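# Place the circled tile on the mat matching the other

## Task

Using the reference picture called manual, find the tile circled in it and set it on the mat so it matches the tile already lying there: same face upward and same rotation. The tile already on the mat must stay put. The moved tile must sit completely inside the mat's area, every object of some other kind must be removed from the mat, and nothing may end up tipped over.

## Robot and tools

Robot: one arm (yam_ultra) with a two-finger parallel gripper and a wrist camera. Its base link sits at (0, 0, +0.168) m in the scene frame and is tilted (quat_wxyz +0.921, +0.357, +0.130, -0.079). Scene frame: origin on the table top beneath the base, +z up, +y to the left when facing along +x. Cameras: cam_high and cam_low are fixed on a stand beside the table; cam_wrist rides on the gripper. All three give 672x504 images. Calibration numbers (K, distortion, T_world_to_cam) are given for the fixed ones and may be a few millimetres or a couple of degrees off.

Joint row layout (the same in every command and in every per-joint list in results): 7 numbers = [waist, elbow, shoulder, wrist yaw, wrist pitch, wrist roll, opening]. Note that elbow comes before shoulder and wrist yaw before wrist pitch. The first six are absolute target angles in radians (joint-space poses, not offsets). Ranges in that row order: waist -2.618 to 3.054, elbow 0.000 to 3.142, shoulder 0.000 to 3.142, wrist yaw -1.571 to 1.571, wrist pitch -1.571 to 1.571, wrist roll -2.094 to 2.094. Real limits may differ by up to 0.059 rad; a target more than 0.059 past a limit (and beyond the current angle) gets the call rejected, and a clipped one yields the line 'joint sent to its limit'. The seventh number is the gripper command on a -1 (closed) to +1 (fully open, 0.094 m pad gap) scale; it is absolute, and sending 0 is a real command, so repeat the current value to keep the grip unchanged.

Tools:
- execute_actions(actions, cameras): actions is a list of actions; each action is up to 15 rows (one per 1/30 s step), and a short action repeats its final row to fill 15 steps. Each action costs 0.5 s. An empty list returns state plus all camera images.
- move(target, speed, blend, opening_speed, grip_force, blocking, cameras): target is one row or a list of up to 15 rows (absolute joint angles plus opening). speed in rad/s for the joint with the longest travel (0.01 to 12.57, default 0.5), one value or one per target. blend in rad rounds intermediate corners (0 = stop at each). opening_speed is the rate of the gripper command per second (at least 0.2); use it for gentle closing. grip_force is the per-pad force cap in newtons, 10 to 50, persisting until changed; lower values close slowly. blocking=false returns after about 0.5 s and lets the motion continue; a new move then replaces it. Paths do not avoid obstacles. The result adds a 'move:' line: done (each joint within 0.035 rad, at rest), off_target, moving, held, fault, and possibly limits=held. done does not prove contact or lack of it.
- wait(seconds 0 to 10): lets time pass holding the last command.
- stop(): brakes a running move.
- zoom_image(camera, region [x0,y0,x1,y1] in pixels, at most 504x504): closer view of the newest image from cam_high, cam_low or cam_wrist.
- show_instructions(): shows the reference image(s), here 'manual'.
- read_manual(section): licence texts only.
- finished_scene(scene): ends the current scene (1 or 2), irreversible.

Result lines: Joint positions (rad, then pad gap in m), Joint velocities (rad/s, m/s; may say 'within noise' or be omitted), Joint targets (angles currently being driven toward), Tool commands, grip_measured (on the -1..1 scale; reads slightly wide when empty and a few mm narrower than a squeezed hard part), Joint torques (N m, offset and noisy, first three wrap at ±28), and the scene number. 'joint command not followed' means the clearance check altered targets. MOTOR HOT appears at 75 °C; at 90 °C the arm folds and stops working; at 100 °C it collapses.

Motion notes: each joint's target may lead its measured angle by at most 0.339 rad (waist, shoulder, elbow) or 2.2 rad (wrist joints), and targets implying a gripper jump over 200 mm are scaled down, so far goals need several actions. Tiny joint changes may not start. To hold still, resend the Joint targets values. The pinch point lies midway between the pads about 1 cm behind the fingertips; fingers point along its +z and close along its y.

Gripping: the gripper drives grip_measured to the commanded number; squeeze rises about 1 N per 0.001 below first touch, then jumps to the force cap. To release, command well above the current reading. Close slowly on fragile parts.

Avoid: dropping or releasing moving objects, fast impacts, heavy pushes, hitting fixed or heavy things, letting anything fall off the table (fails the scene), knocking objects over, long holds with the arm stretched out. Occasional disturbances may nudge loose objects. Faster, smoother completion with less effort is preferred; thinking time also advances the scene.

Each tool is called after ">>>" as a command line: name --argument value for each argument, lists and objects as JSON in quotes; but a table of rows of numbers goes row by row, as --pt "numbers of a row", without its own name.

Reference images:

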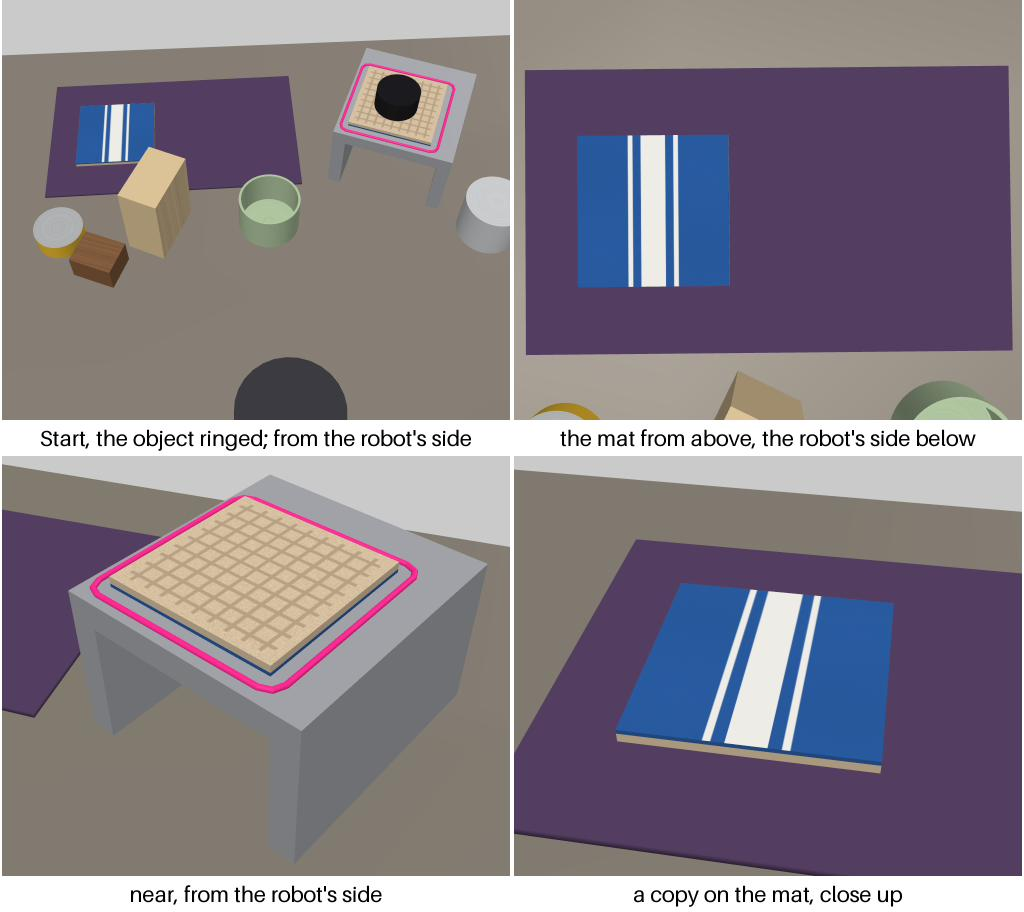

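## Session

>>> execute_actions --actions '[]'

Scene clock: 0.00 s.
grip_measured=+1.000
Joint names: [waist, elbow, shoulder, wrist yaw, wrist pitch, wrist roll]
Joint positions: [1.238 1.178 2.584 1.259 1.009 -0.936 0.094]
Joint velocities: within noise
Joint torques (N m): no reading
Heat: 27 °C.
Joint targets: [1.247 1.182 2.580 1.253 1.005 -0.933]
Tool commands: gripper/opening=+1.0

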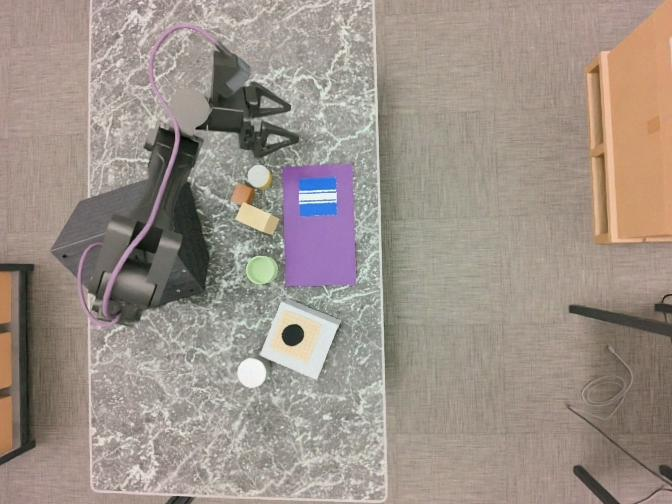

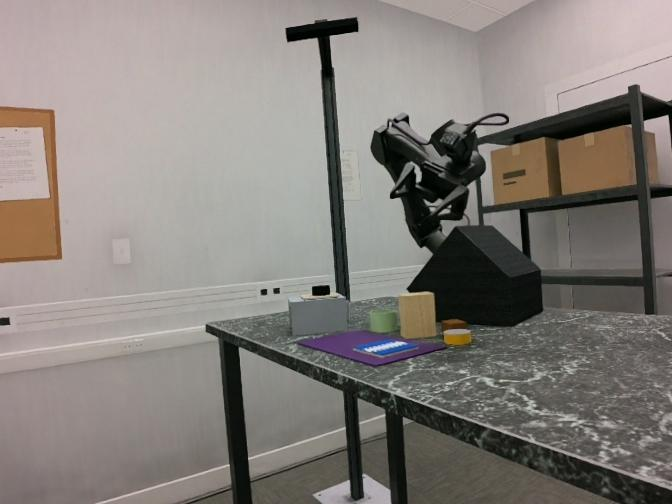

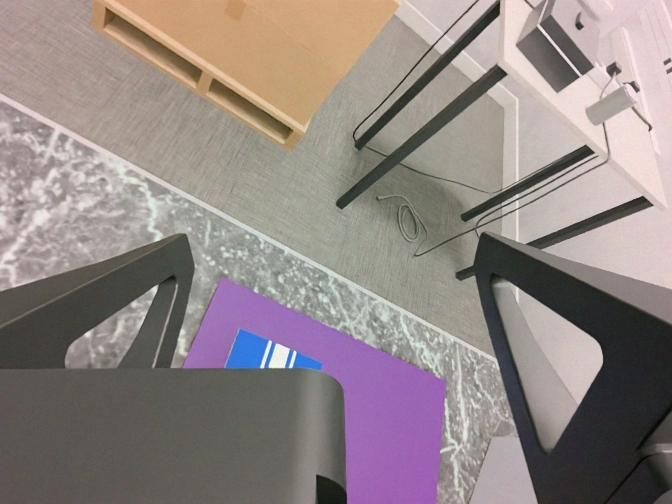

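>>> zoom_image --camera "cam_high" --region '[220, 150, 400, 285]'

>>> zoom_image --camera "cam_high" --region '[220, 285, 370, 398]'

>>> zoom_image --camera "cam_low" --region '[270, 270, 490, 380]'

Scaled by 2.800 from the camera's 672x504 image, which has a finer 960x720 frame.

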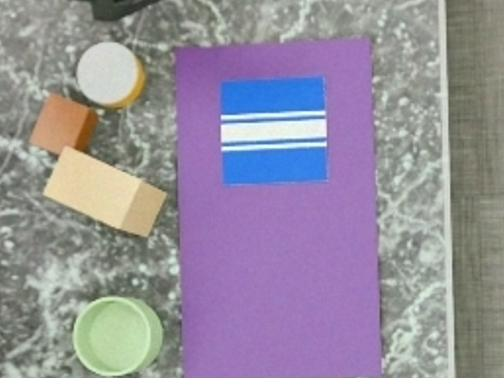

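Scaled by 3.360 from the camera's 672x504 image, which has a finer 960x720 frame.

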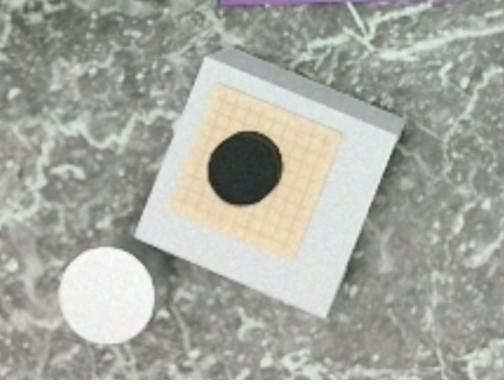

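Scaled by 2.291 from the camera's 672x504 image, which has a finer 960x720 frame.

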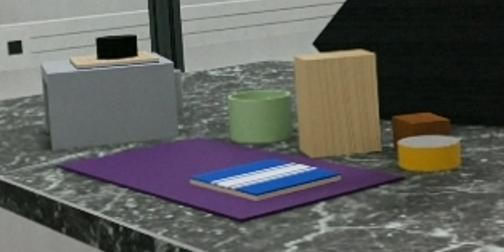

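>>> move --target '[0.442,1.587,1.725,0.779,-1.44,0,1]' --speed 1.2 --cameras '["all"]'

Scene clock: 53.17 s.
grip_measured=+1.000
Joint names: [waist, elbow, shoulder, wrist yaw, wrist pitch, wrist roll]
Joint positions: [0.445 1.575 1.734 0.787 -1.425 -0.011 0.094]
Joint torques (N m): [5.11 6.01 -6.69 -0.09 -0.06 0.15]
Heat: 30 °C.
Joint targets: [0.442 1.587 1.725 0.779 -1.440 0.000]
move: done

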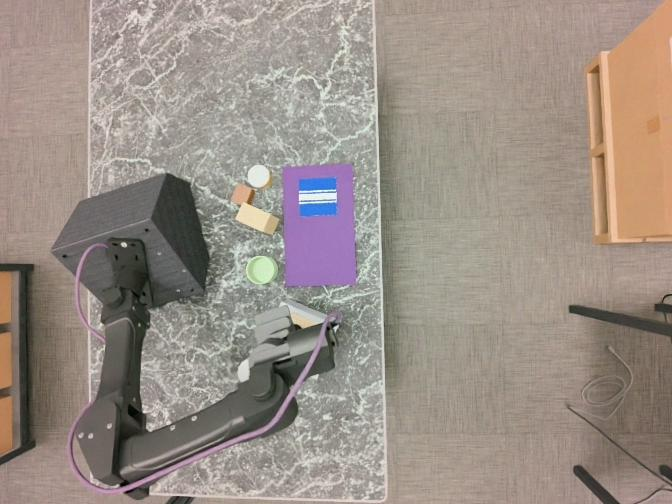

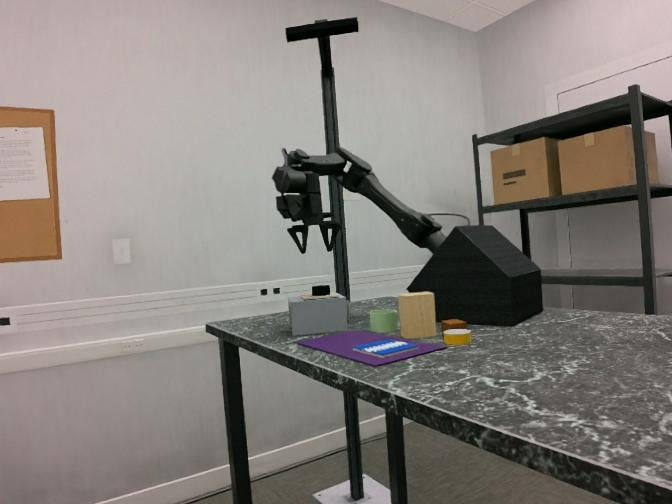

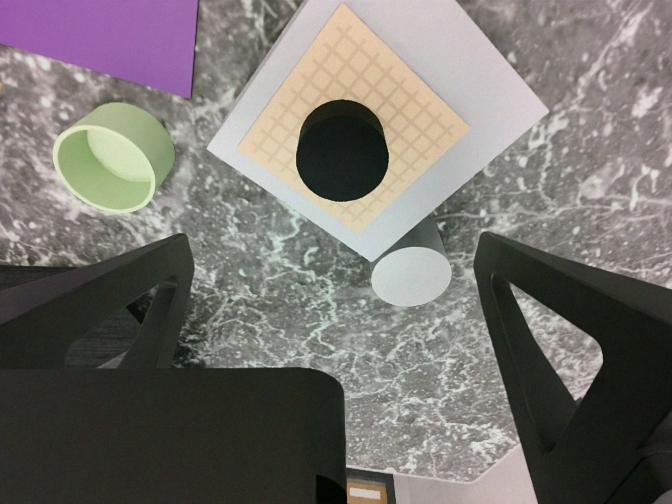

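>>> move --pt "0.225 1.283 1.706 0.756 -0.94 0 1" --pt "0.225 1.283 1.706 0.756 -0.94 0 -0.15" --pt "0.442 1.587 1.725 0.779 -1.44 0 -0.15" --pt "-0.529 1.496 1.281 0.412 -1.104 0 -0.15" --speed '[0.6,0.6,0.8,1.0]' --blend '[0,0,0.1,0]' --opening_speed 2 --grip_force 20 --cameras '["all"]'

Scene clock: 65.40 s.
grip_measured=-0.004
Joint names: [waist, elbow, shoulder, wrist yaw, wrist pitch, wrist roll]
Joint positions: [-0.526 1.506 1.304 0.42 -1.118 -0.01 0.047]
Joint torques (N m): [1.39 5.37 -11.93 -0.07 0.29 0.13]
Heat: 29 °C.
Joint targets: [-0.529 1.496 1.281 0.412 -1.104 0.000]
grip_force (N): 20
move: done

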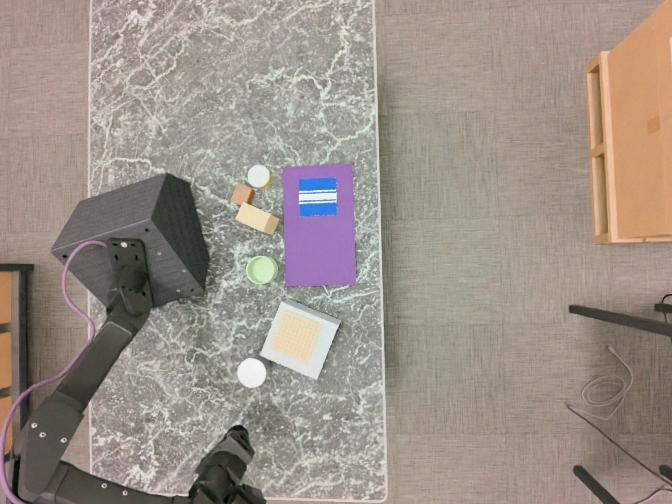

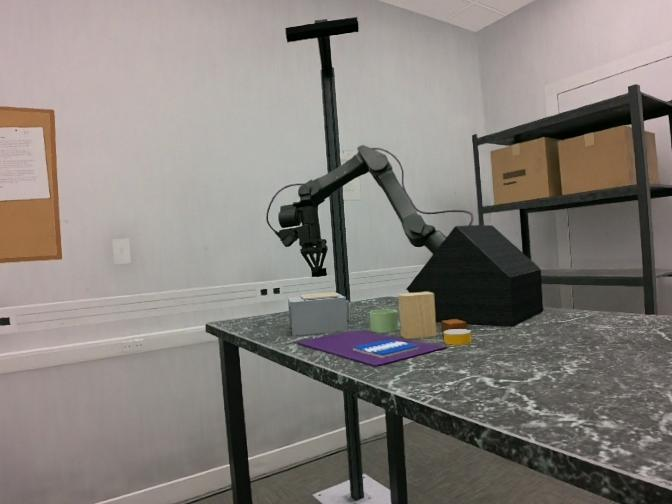

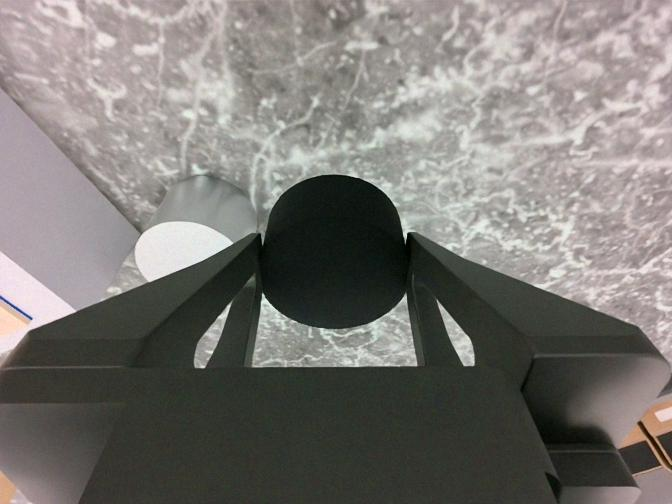

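>>> move --pt "-0.711 1.270 1.509 0.294 -0.6 0 -0.15" --pt "-0.711 1.270 1.509 0.294 -0.6 0 0.5" --pt "-0.529 1.496 1.281 0.412 -1.104 0 0.5" --pt "0.421 1.5 1.871 0.779 -1.186 0 -1" --speed '[0.4,0.6,0.6,1.0]' --opening_speed 2 --blend '[0,0,0.1,0]' --grip_force 50 --cameras '["all"]'

Scene clock: 78.63 s.
grip_measured=-0.990
Joint names: [waist, elbow, shoulder, wrist yaw, wrist pitch, wrist roll]
Joint positions: [0.411 1.489 1.864 0.771 -1.171 -0.01 0]
Joint torques (N m): [6.84 5.86 -6.43 0.06 -0.07 0.11]
Heat: 29 °C.
Joint targets: [0.421 1.500 1.871 0.779 -1.186 0.000]
move: done

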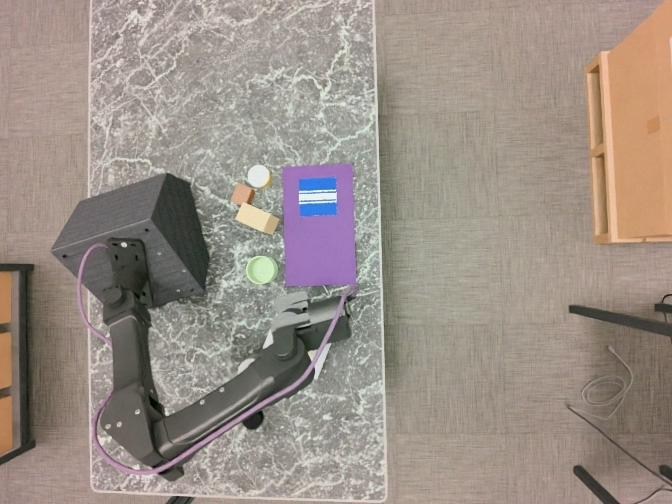

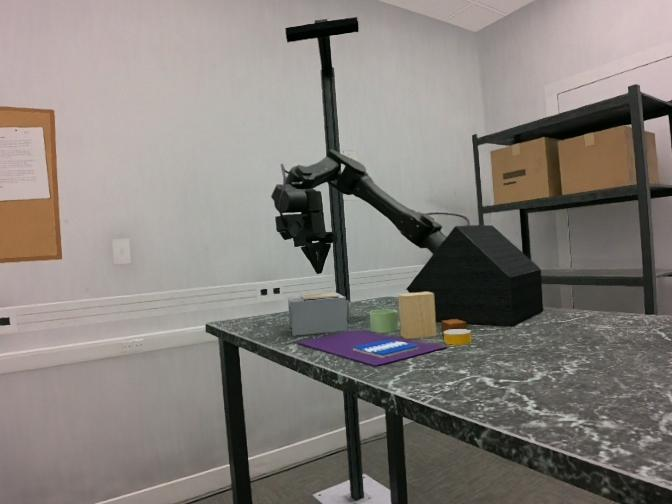

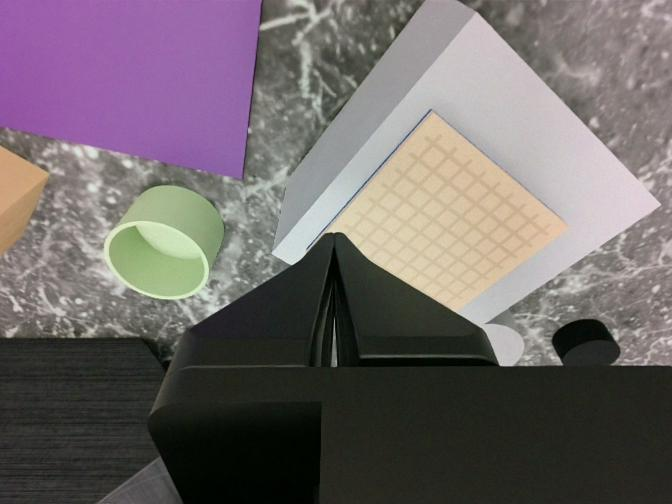

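>>> move --pt "0.407 1.492 1.852 0.775 -1.184 0.4 -1" --pt "0.267 1.318 1.876 0.764 -0.85 0.4 -1" --speed '[0.6,0.25]' --cameras '["cam_wrist","cam_low"]'

>>> zoom_image --camera "cam_low" --region '[270, 250, 370, 340]'

Scene clock: 87.17 s.
grip_measured=-0.990
Joint names: [waist, elbow, shoulder, wrist yaw, wrist pitch, wrist roll]
Joint positions: [0.272 1.327 1.864 0.77 -0.865 0.389 0]
Joint torques (N m): [5.5 3.97 -6.64 -0.08 0.3 0.15]
Heat: 29 °C.
Joint targets: [0.267 1.318 1.876 0.764 -0.850 0.400]
move: done
Images, in order (width x height): cam_low 672x504, cam_wrist 672x504.

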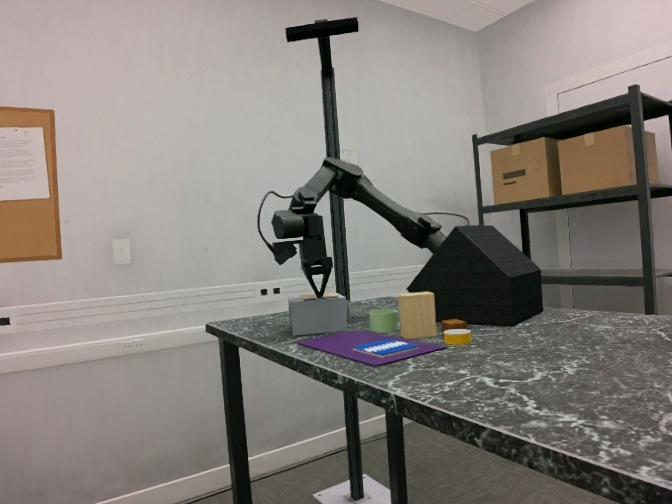

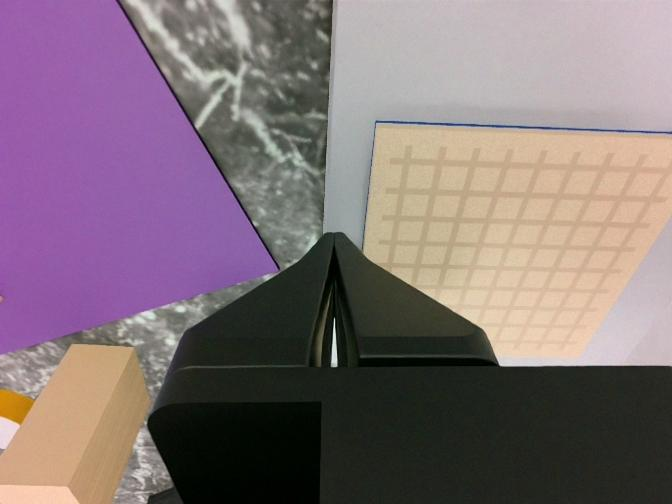

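Scaled by 5.040 from the camera's 672x504 image, which has a finer 960x720 frame.

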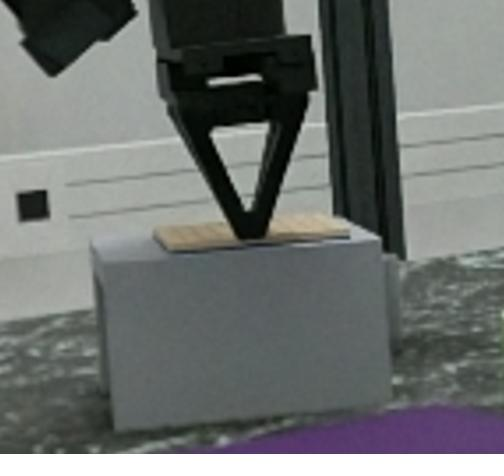

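>>> move --pt "0.196 1.28 1.784 0.749 -0.839 0.4 -1" --pt "0.124 1.241 1.69 0.734 -0.828 0.4 -1" --speed 0.15 --blend 0.03 --cameras '["cam_wrist","cam_low","cam_high"]'

>>> zoom_image --camera "cam_low" --region '[270, 250, 370, 340]'

Scene clock: 90.33 s.
grip_measured=-0.990
Joint names: [waist, elbow, shoulder, wrist yaw, wrist pitch, wrist roll]
Joint positions: [0.133 1.255 1.71 0.733 -0.843 0.389 0]
Joint torques (N m): [4.31 3.64 -9.39 0 0.27 0.14]
Heat: 28 °C.
Joint targets: [0.124 1.241 1.690 0.734 -0.828 0.400]
move: done

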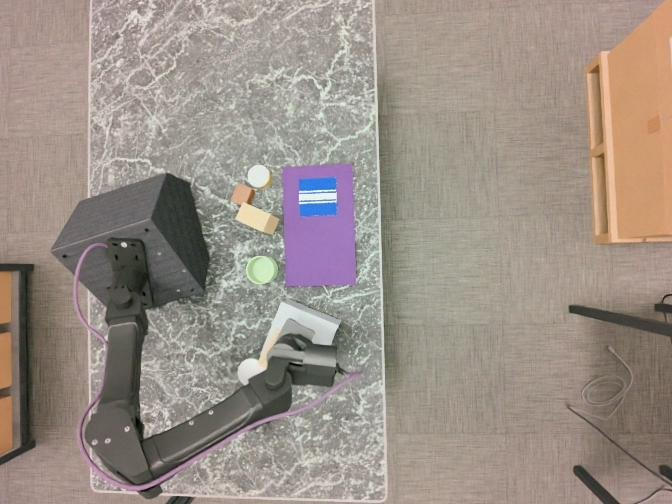

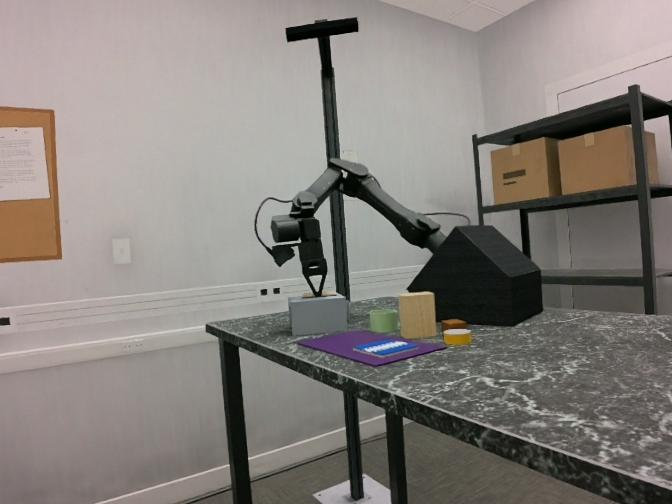

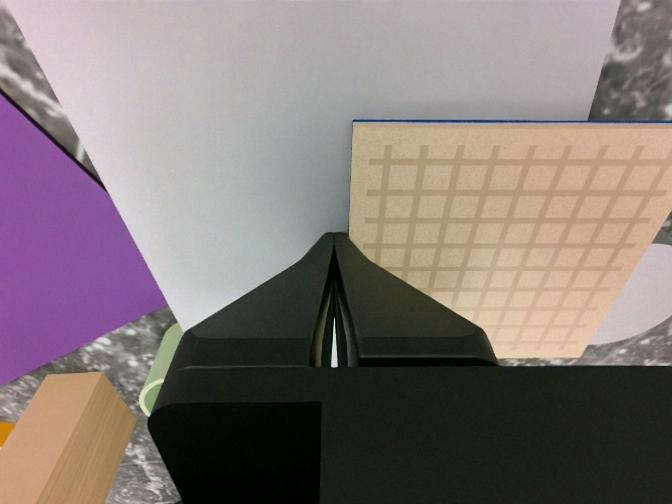

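Scaled by 5.040 from the camera's 672x504 image, which has a finer 960x720 frame.

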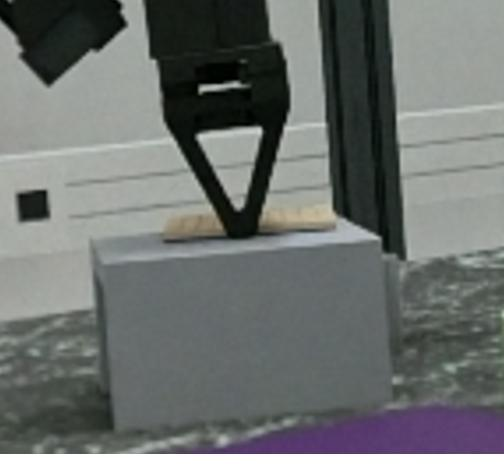

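>>> move --pt "0.13 1.45 1.6 0.734 -0.95 0.4 -1" --pt "-0.745 1.85 1.62 -0.617 -1.5 -0.81 -0.36" --pt "-0.745 1.926 1.919 -0.617 -1.565 -0.813 -0.36" --speed '[0.4,0.9,0.3]' --blend '[0.05,0,0]' --cameras '["all"]'

>>> zoom_image --camera "cam_high" --region '[220, 285, 370, 398]'

>>> zoom_image --camera "cam_low" --region '[250, 230, 370, 340]'

Scene clock: 106.73 s.
grip_measured=-0.362
Joint names: [waist, elbow, shoulder, wrist yaw, wrist pitch, wrist roll]
Joint positions: [-0.741 1.908 1.893 -0.599 -1.555 -0.796 0.03]
Joint torques (N m): [2.17 6.3 -11.26 -0.68 -1.28 -0.19]
Heat: 29 °C.
Joint targets: [-0.745 1.926 1.919 -0.617 -1.565 -0.813]
move: done

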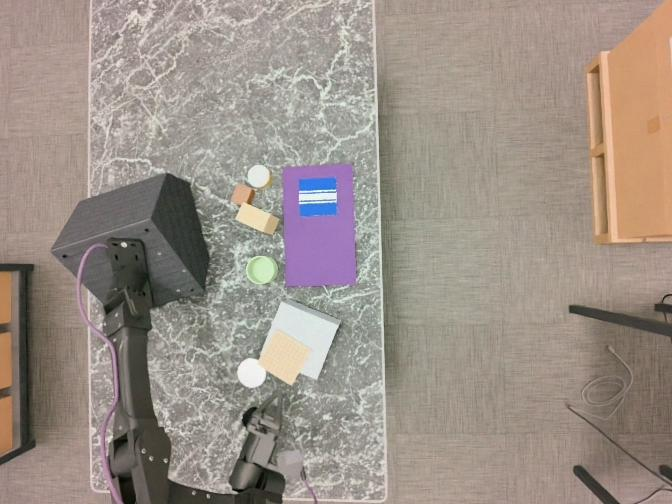

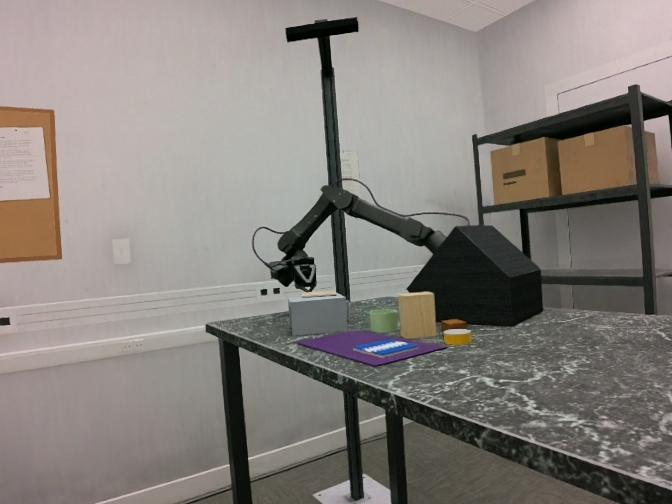

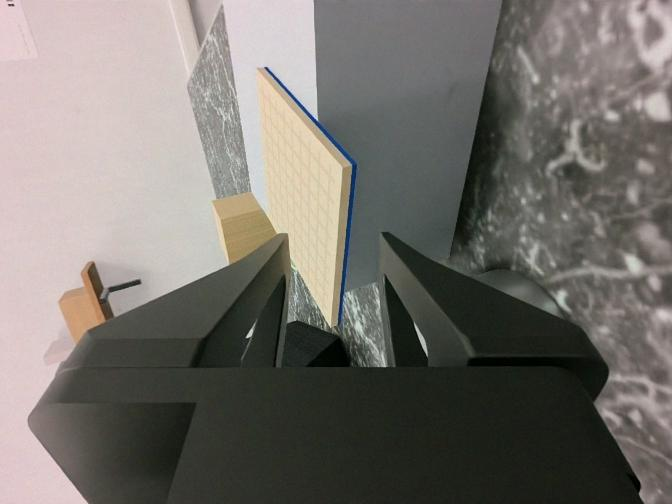

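Scaled by 3.360 from the camera's 672x504 image, which has a finer 960x720 frame.

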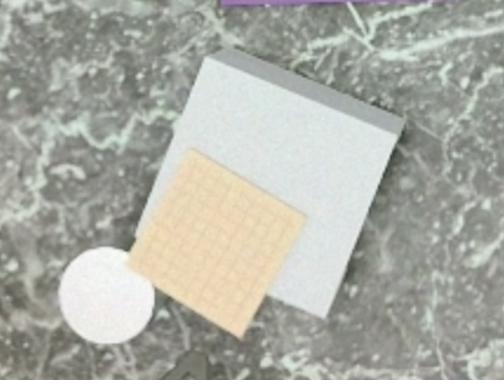

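Scaled by 4.200 from the camera's 672x504 image, which has a finer 960x720 frame.

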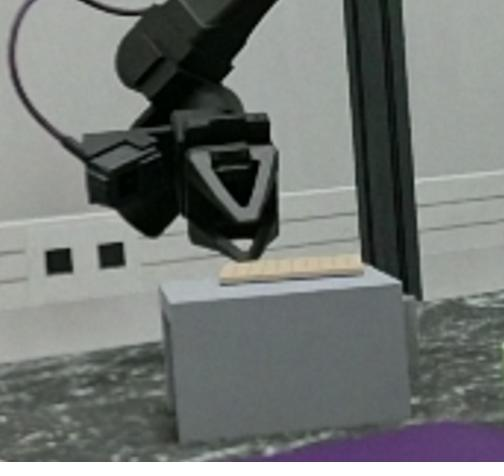

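>>> move --target '[-0.696,1.795,1.905,-0.625,-1.445,-0.755,-0.36]' --speed 0.2 --cameras '["cam_wrist"]'

>>> zoom_image --camera "cam_wrist" --region '[200, 50, 560, 400]'

Scene clock: 109.73 s.
grip_measured=-0.362
Joint names: [waist, elbow, shoulder, wrist yaw, wrist pitch, wrist roll]
Joint positions: [-0.711 1.803 1.893 -0.606 -1.466 -0.761 0.03]
Joint torques (N m): [3.93 3.89 -11.99 -0.71 -0.94 0.04]
Heat: 29 °C.
Joint targets: [-0.696 1.795 1.905 -0.625 -1.445 -0.755]
move: done
Images, in order (width x height): cam_wrist 672x504.

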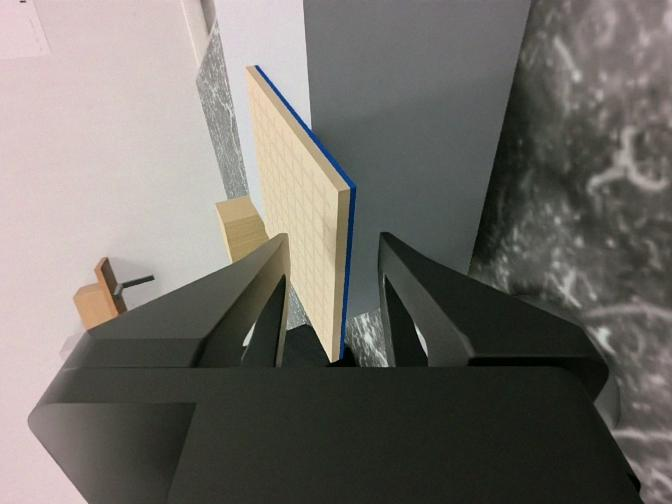

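Scaled by 1.400 from the camera's 672x504 image, which has a finer 960x720 frame.

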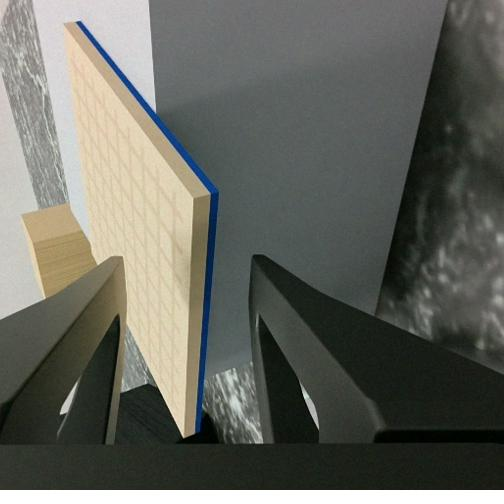

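>>> move --target '[-0.635,1.56,1.806,-0.625,-1.26,-0.69,-0.36]' --speed 0.15 --cameras '["cam_wrist","cam_low"]'

>>> zoom_image --camera "cam_low" --region '[250, 230, 370, 340]'

Scene clock: 119.20 s.
grip_measured=-0.362
Joint names: [waist, elbow, shoulder, wrist yaw, wrist pitch, wrist roll]
Joint positions: [-0.667 1.579 1.827 -0.602 -1.276 -0.695 0.03]
Joint torques (N m): [5.57 2.55 -13.81 -0.78 -0.9 0.04]
Heat: 30 °C.
Joint targets: [-0.635 1.560 1.806 -0.625 -1.260 -0.690]
move: done
Images, in order (width x height): cam_low 672x504, cam_wrist 672x504.

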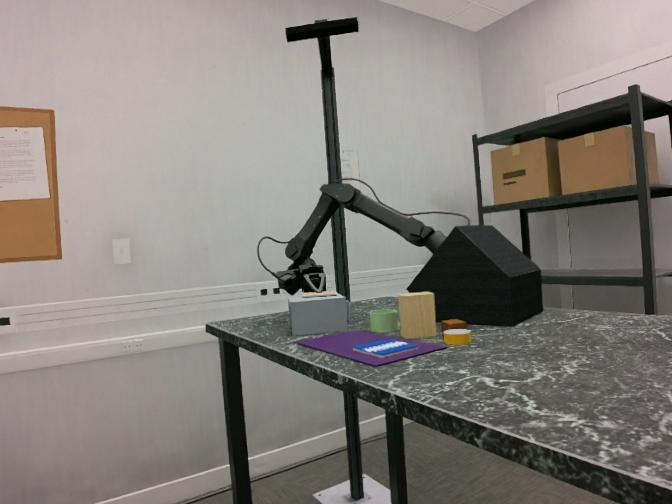

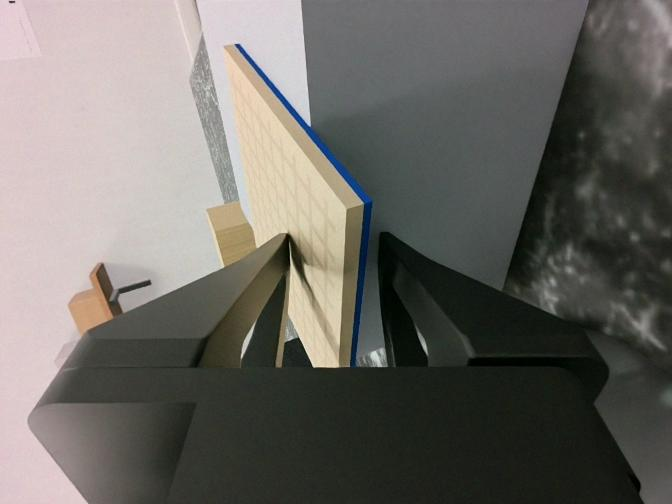

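Scaled by 4.200 from the camera's 672x504 image, which has a finer 960x720 frame.

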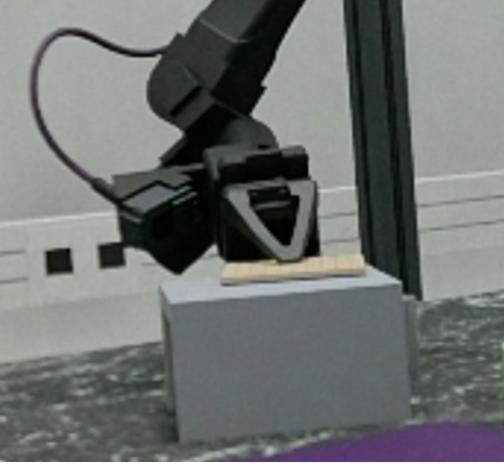

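>>> move --target '[-0.565,1.52,1.715,-0.62,-1.26,-0.64,-0.36]' --speed 0.12 --cameras '["cam_wrist","cam_low","cam_high"]'

>>> zoom_image --camera "cam_low" --region '[250, 230, 370, 340]'

Scene clock: 122.83 s.
grip_measured=-0.361
Joint names: [waist, elbow, shoulder, wrist yaw, wrist pitch, wrist roll]
Joint positions: [-0.612 1.536 1.754 -0.512 -1.218 -0.642 0.03]
Joint torques (N m): [6.93 3 -15.16 -1.8 -1.42 0.01]
Heat: 30 °C.
Joint targets: [-0.565 1.520 1.715 -0.620 -1.260 -0.640]
move: off_target; the wrist yaw is farthest, 0.108 rad from its target

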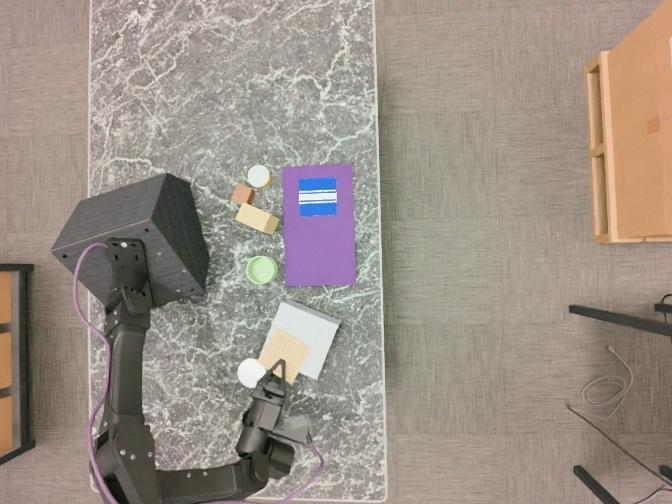

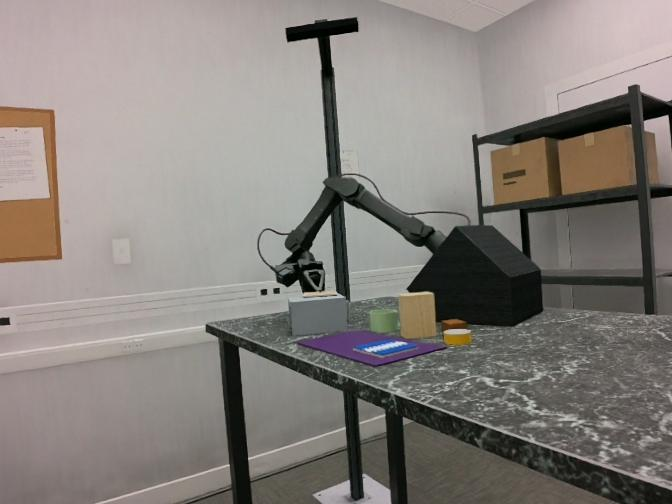

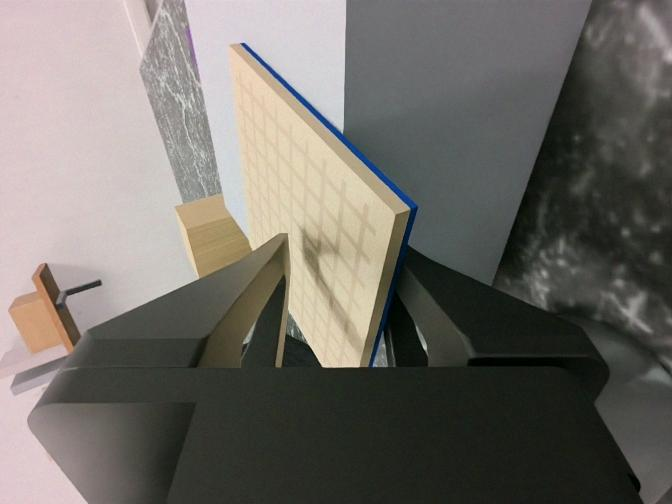

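Scaled by 4.200 from the camera's 672x504 image, which has a finer 960x720 frame.

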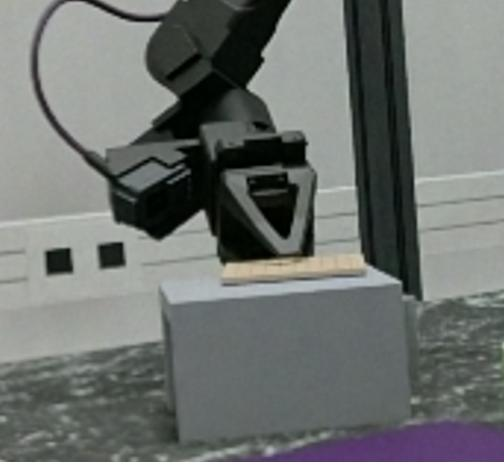

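>>> move --pt "-0.605 1.54 1.735 -0.56 -1.235 -0.642 -0.36" --pt "-0.6 1.54 1.72 -0.58 -1.24 -0.642 -0.95" --speed 0.1 --opening_speed 0.3 --cameras '["cam_wrist","cam_low"]'

>>> zoom_image --camera "cam_low" --region '[250, 230, 370, 340]'

Scene clock: 128.53 s.
grip_measured=-0.882
Joint names: [waist, elbow, shoulder, wrist yaw, wrist pitch, wrist roll]
Joint positions: [-0.611 1.544 1.733 -0.618 -1.271 -0.633 0.006]
Joint torques (N m): [3.77 4.07 -12.74 -0.11 -0.59 -0.11]
Heat: 32 °C.
Joint targets: [-0.600 1.540 1.720 -0.580 -1.240 -0.642]
move: off_target; target 2's new numbers were sent with the wrist yaw 0.074 rad from that target; the wrist yaw is farthest, 0.038 rad from its target
Images, in order (width x height): cam_low 672x504, cam_wrist 672x504.

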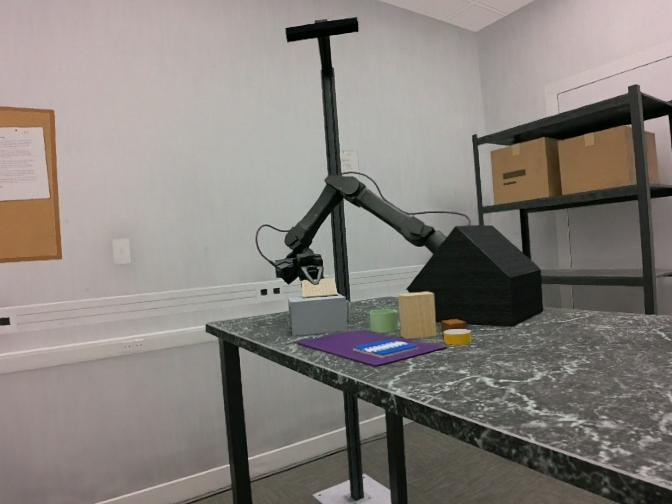

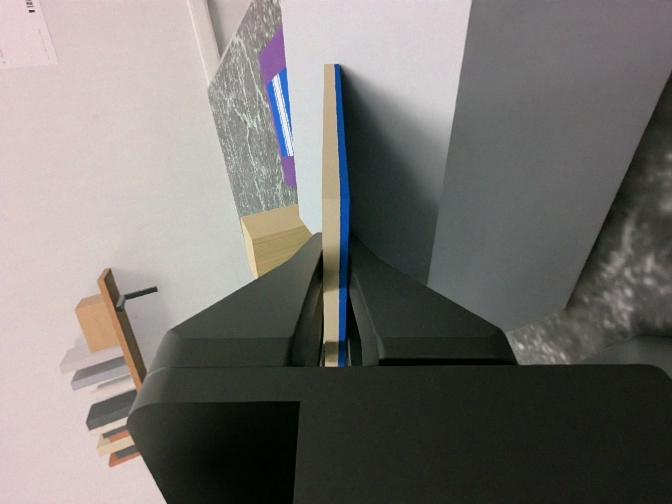

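Scaled by 4.200 from the camera's 672x504 image, which has a finer 960x720 frame.

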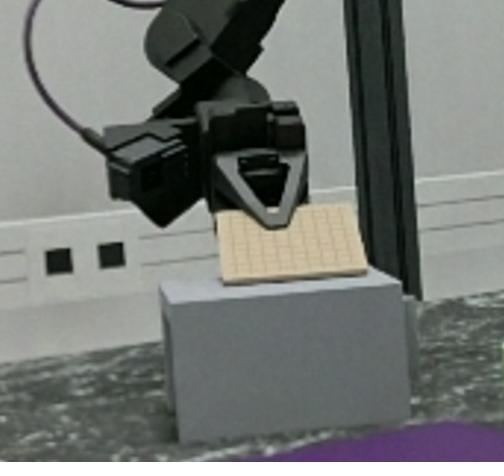

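>>> move --pt "-0.6 1.54 1.71 -0.6 -1.24 -0.642 -1" --pt "-0.6 1.54 1.25 -0.6 -1.0 -0.642 -1" --pt "0.1 1.2 1.4 0 -0.3 -1.2 -1" --pt "0.653 0.606 1.859 0.889 0.509 -1.8 -1" --speed '[0.2,0.5,0.9,0.9]' --blend '[0.0,0.1,0.1,0]' --grip_force 50 --cameras '["all"]'

>>> zoom_image --camera "cam_high" --region '[220, 150, 400, 300]'

Scene clock: 139.00 s.
grip_measured=-0.882
Joint names: [waist, elbow, shoulder, wrist yaw, wrist pitch, wrist roll]
Joint positions: [0.63 0.605 1.854 0.889 0.488 -1.792 0.006]
Joint torques (N m): [6.9 4.68 -4.55 -0.1 1.4 -0.08]
Heat: 32 °C.
Joint targets: [0.653 0.606 1.859 0.889 0.509 -1.800]
move: done

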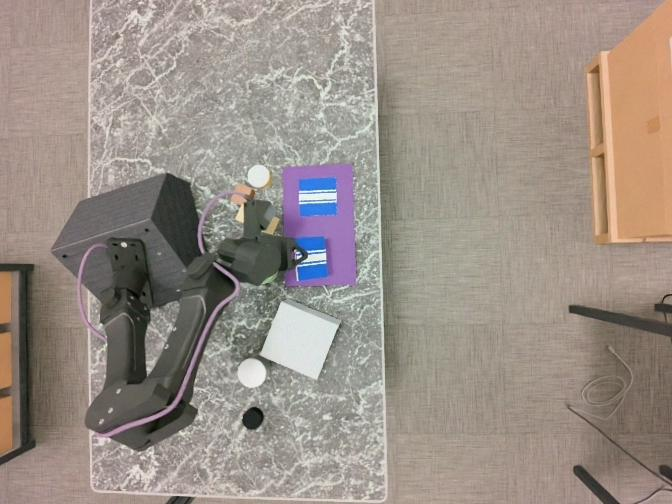

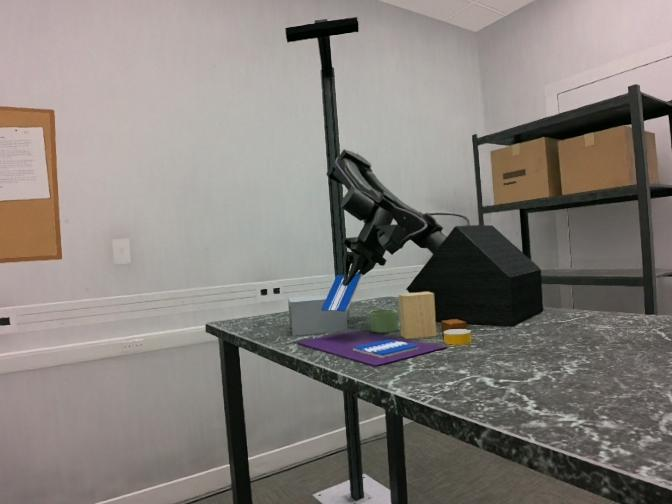

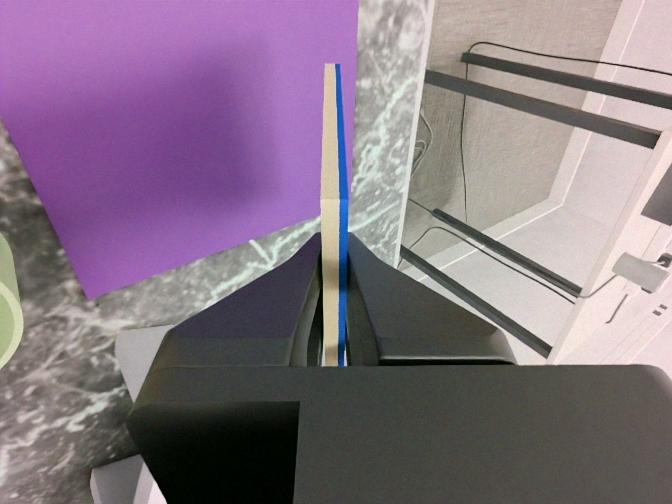

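Scaled by 2.800 from the camera's 672x504 image, which has a finer 960x720 frame.

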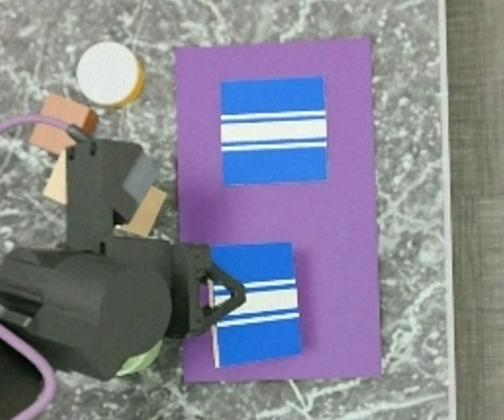

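>>> move --target '[0.555,0.589,2.136,0.843,0.9,-1.87,-1]' --speed 0.4 --cameras '["all"]'

>>> zoom_image --camera "cam_high" --region '[220, 150, 400, 300]'

>>> zoom_image --camera "cam_low" --region '[270, 250, 450, 380]'

Scene clock: 145.93 s.
grip_measured=-0.882
Joint names: [waist, elbow, shoulder, wrist yaw, wrist pitch, wrist roll]
Joint positions: [0.56 0.593 2.123 0.861 0.878 -1.862 0.006]
Joint torques (N m): [5.23 2.93 -4.89 -0.33 1.49 -0.09]
Heat: 31 °C.
Joint targets: [0.555 0.589 2.136 0.843 0.900 -1.870]
move: done

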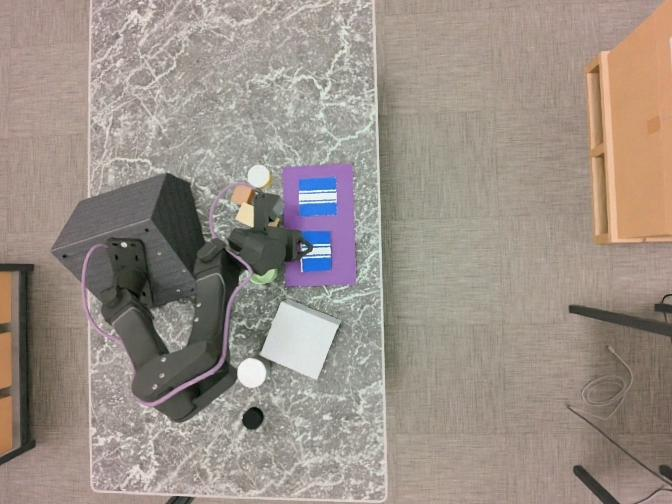

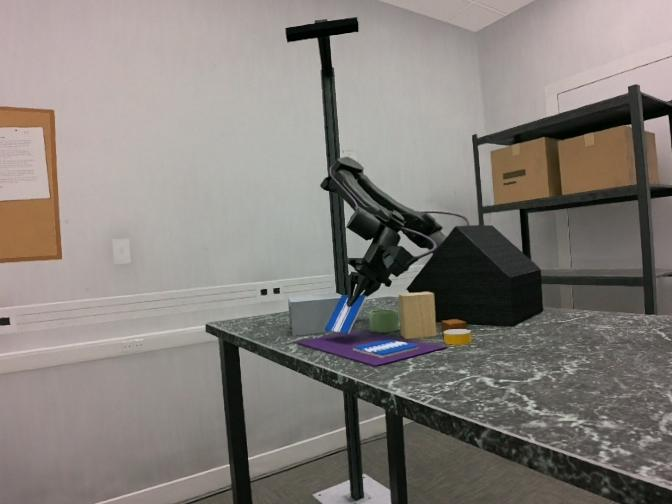

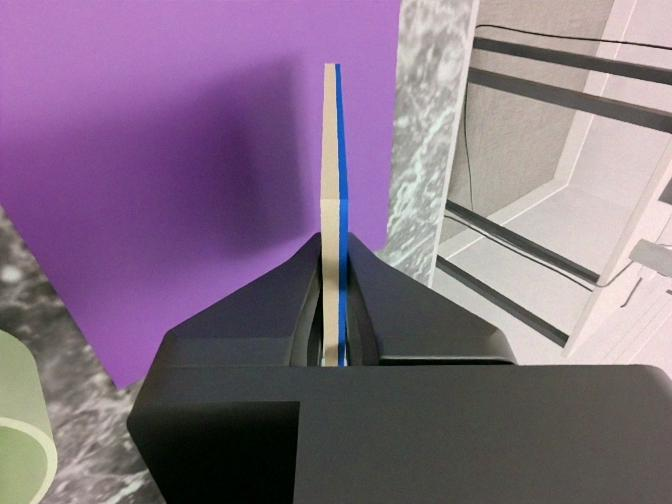

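Scaled by 2.800 from the camera's 672x504 image, which has a finer 960x720 frame.

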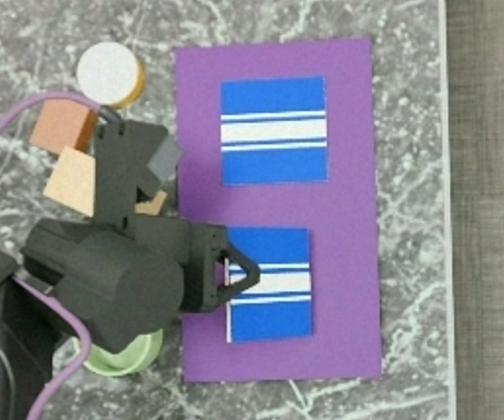

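Scaled by 2.800 from the camera's 672x504 image, which has a finer 960x720 frame.

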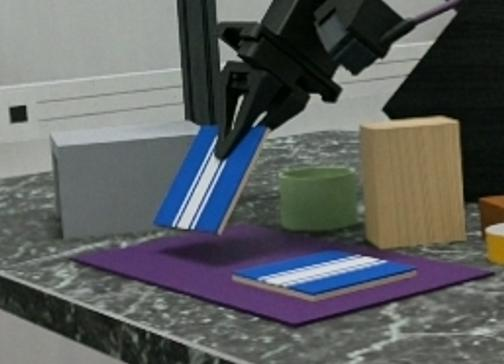

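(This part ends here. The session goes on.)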